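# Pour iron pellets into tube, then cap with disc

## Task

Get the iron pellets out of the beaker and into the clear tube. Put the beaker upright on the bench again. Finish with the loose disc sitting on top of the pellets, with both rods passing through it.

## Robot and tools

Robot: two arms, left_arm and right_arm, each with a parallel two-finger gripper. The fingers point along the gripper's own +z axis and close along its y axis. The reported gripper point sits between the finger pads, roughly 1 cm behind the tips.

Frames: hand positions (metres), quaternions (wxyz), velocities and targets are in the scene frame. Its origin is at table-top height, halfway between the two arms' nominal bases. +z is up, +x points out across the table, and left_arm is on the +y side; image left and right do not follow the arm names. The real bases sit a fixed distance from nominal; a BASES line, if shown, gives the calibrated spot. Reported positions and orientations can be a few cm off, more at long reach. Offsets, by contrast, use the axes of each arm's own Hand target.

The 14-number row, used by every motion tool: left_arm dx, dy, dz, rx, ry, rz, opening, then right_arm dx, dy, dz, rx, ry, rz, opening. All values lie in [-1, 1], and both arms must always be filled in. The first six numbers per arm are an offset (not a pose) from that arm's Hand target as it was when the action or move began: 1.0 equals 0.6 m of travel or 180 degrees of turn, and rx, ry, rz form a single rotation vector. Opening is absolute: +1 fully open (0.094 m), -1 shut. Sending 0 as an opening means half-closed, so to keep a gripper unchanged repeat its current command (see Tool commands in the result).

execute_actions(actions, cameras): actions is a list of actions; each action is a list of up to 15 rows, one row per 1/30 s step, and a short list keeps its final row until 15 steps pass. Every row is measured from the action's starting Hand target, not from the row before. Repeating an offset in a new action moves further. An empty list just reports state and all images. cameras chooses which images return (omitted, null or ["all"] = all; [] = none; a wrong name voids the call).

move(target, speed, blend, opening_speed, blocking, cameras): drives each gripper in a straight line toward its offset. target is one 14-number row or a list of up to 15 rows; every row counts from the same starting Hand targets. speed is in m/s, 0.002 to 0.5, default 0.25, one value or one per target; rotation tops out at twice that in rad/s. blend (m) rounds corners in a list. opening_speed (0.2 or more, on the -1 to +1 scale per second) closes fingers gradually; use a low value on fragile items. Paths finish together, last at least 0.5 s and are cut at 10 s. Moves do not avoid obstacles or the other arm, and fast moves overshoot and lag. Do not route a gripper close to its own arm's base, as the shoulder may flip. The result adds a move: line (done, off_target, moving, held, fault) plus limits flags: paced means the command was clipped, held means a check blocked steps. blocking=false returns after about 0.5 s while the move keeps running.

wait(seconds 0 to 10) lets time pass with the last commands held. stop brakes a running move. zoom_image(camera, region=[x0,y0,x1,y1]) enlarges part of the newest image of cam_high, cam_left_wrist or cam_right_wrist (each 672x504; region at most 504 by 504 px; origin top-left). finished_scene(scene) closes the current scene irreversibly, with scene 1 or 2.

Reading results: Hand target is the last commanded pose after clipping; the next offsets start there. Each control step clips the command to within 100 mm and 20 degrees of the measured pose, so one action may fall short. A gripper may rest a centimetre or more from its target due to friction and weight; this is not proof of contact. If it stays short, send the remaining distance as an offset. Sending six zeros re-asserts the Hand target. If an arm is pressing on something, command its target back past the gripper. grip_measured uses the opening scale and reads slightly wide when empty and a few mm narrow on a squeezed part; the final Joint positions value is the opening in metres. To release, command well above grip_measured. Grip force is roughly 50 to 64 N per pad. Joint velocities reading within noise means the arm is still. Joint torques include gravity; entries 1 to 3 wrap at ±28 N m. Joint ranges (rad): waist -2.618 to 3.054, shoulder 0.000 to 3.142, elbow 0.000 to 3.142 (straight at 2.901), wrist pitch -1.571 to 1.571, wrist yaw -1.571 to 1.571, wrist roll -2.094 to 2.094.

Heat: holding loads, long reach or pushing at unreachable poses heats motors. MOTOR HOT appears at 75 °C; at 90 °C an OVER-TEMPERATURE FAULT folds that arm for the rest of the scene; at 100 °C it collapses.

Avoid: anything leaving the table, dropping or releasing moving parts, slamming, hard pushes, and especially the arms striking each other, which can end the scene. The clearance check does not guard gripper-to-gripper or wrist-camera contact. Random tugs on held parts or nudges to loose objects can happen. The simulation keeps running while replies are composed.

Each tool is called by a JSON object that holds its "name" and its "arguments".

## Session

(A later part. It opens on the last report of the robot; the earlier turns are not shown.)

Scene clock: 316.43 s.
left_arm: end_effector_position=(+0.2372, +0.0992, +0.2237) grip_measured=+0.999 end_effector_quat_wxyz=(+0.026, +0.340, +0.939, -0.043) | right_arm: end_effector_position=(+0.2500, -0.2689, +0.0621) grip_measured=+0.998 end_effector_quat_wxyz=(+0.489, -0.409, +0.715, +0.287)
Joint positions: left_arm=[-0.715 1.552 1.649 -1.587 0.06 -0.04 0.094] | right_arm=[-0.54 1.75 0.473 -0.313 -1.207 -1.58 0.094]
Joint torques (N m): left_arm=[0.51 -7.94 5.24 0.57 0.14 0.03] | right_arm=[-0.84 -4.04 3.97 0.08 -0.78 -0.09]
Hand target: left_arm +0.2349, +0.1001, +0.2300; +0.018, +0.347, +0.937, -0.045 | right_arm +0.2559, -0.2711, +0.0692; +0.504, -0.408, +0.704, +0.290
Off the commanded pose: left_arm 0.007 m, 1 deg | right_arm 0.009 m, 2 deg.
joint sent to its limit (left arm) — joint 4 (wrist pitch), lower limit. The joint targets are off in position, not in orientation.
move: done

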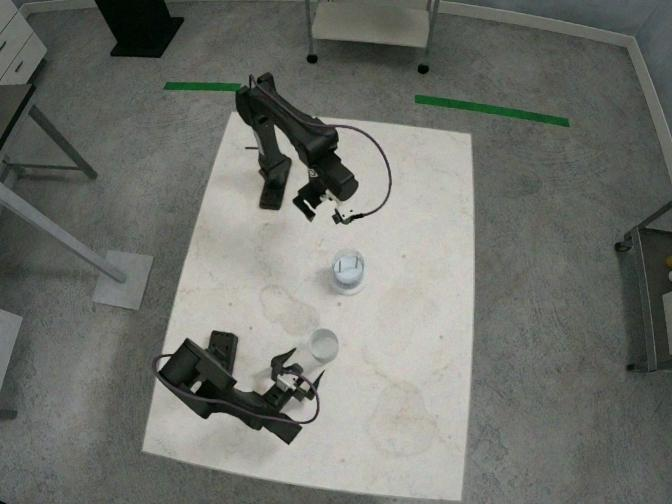

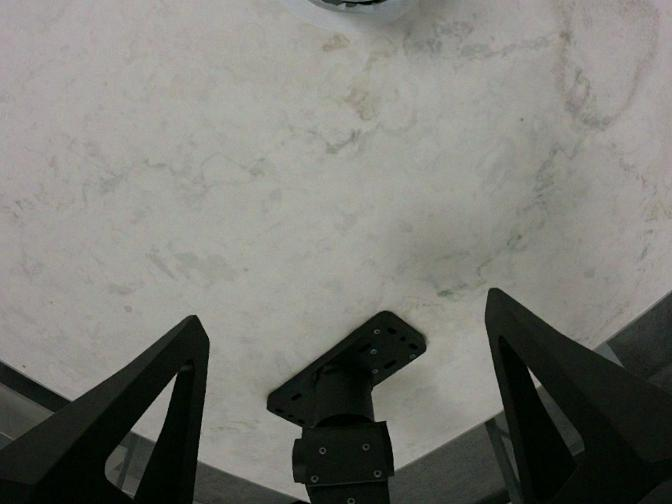

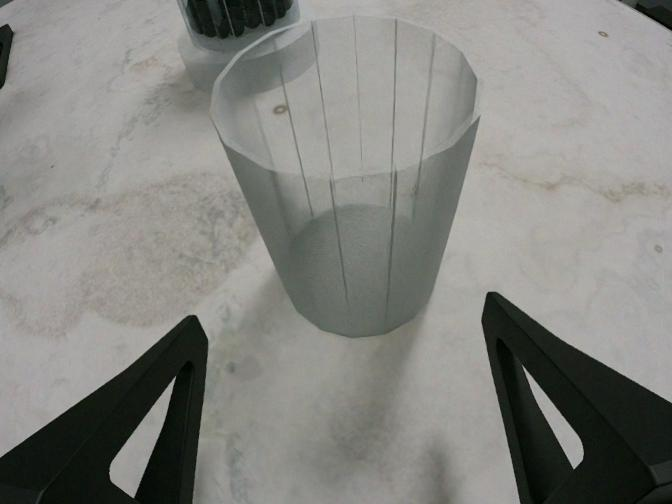

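{"name": "move", "arguments": {"target": [-0.1277, -0.0225, 0.0352, 0, 0, 0, 1.0, -0.063, 0, -0.0217, 0, -0.111, 0, 1.0], "speed": 0.15}}

{"name": "zoom_image", "arguments": {"camera": "cam_right_wrist", "region": [100, 0, 350, 230]}}

{"name": "zoom_image", "arguments": {"camera": "cam_left_wrist", "region": [190, 0, 470, 240]}}

Scene clock: 322.23 s.
left_arm: end_effector_position=(+0.2827, +0.0457, +0.2124) grip_measured=+0.999 end_effector_quat_wxyz=(+0.020, +0.350, +0.936, -0.041) | right_arm: end_effector_position=(+0.2504, -0.2648, +0.1026) grip_measured=+0.998 end_effector_quat_wxyz=(+0.604, -0.352, +0.630, +0.339)
Joint positions: left_arm=[-0.743 1.827 1.913 -1.587 0.06 -0.046 0.094] | right_arm=[-0.581 1.919 0.548 -0.644 -1.526 -2.013 0.094]
Joint torques (N m): left_arm=[-0.64 -7.28 7.66 0.54 0.1 -0.13] | right_arm=[-0.43 -4.6 2.84 -0.47 -0.89 -0.12]
Hand target: left_arm +0.2843, +0.0382, +0.2149; +0.018, +0.347, +0.937, -0.045 | right_arm +0.2558, -0.2711, +0.1091; +0.618, -0.351, +0.606, +0.357
Off the commanded pose: left_arm 0.008 m, 1 deg | right_arm 0.011 m, 4 deg.
joint sent to its limit (left arm) — joint 4 (wrist pitch), lower limit. The joint targets are off in position, not in orientation.
move: off_target (right_arm)

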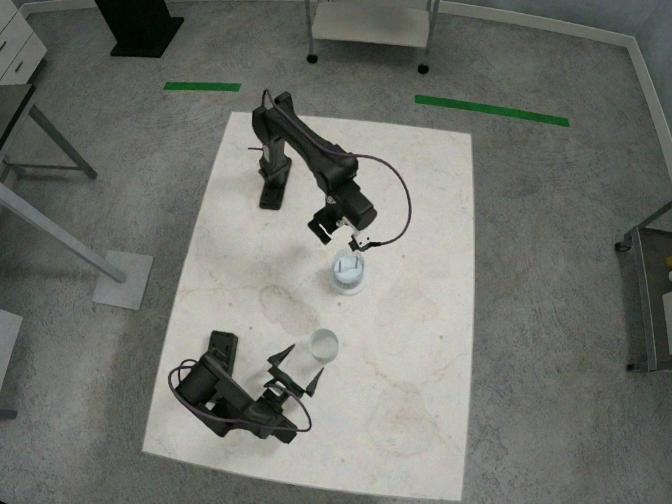

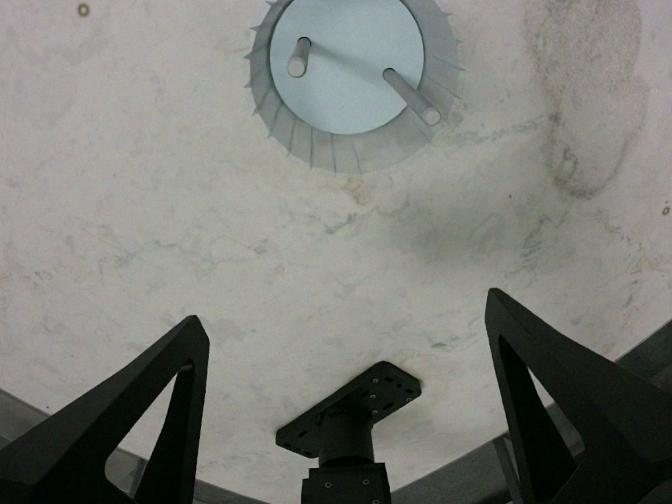

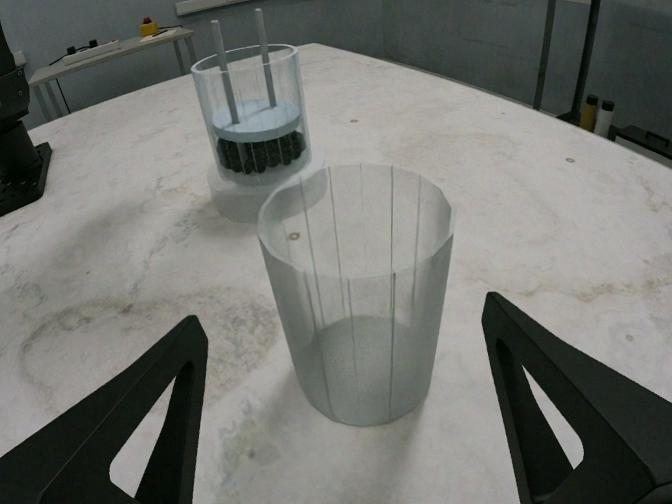

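Scaled by 2.016 from the camera's 672x504 image, which has a finer 960x720 frame.

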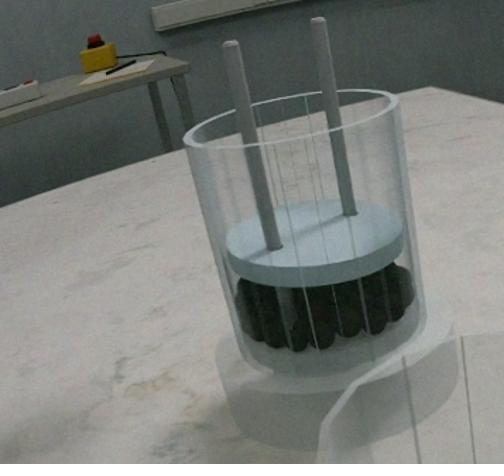

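Scaled by 1.800 from the camera's 672x504 image, which has a finer 960x720 frame.

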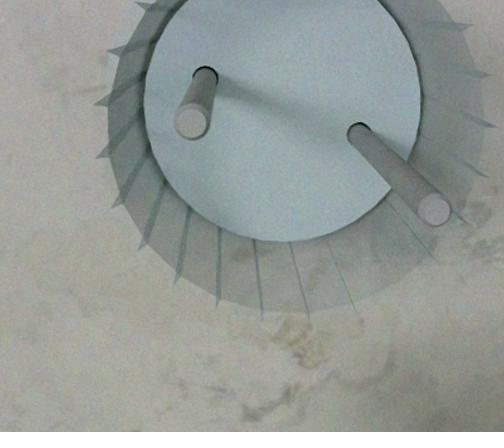

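{"name": "finished_scene", "arguments": {"scene": 1}}

The scene is finished: the task was done.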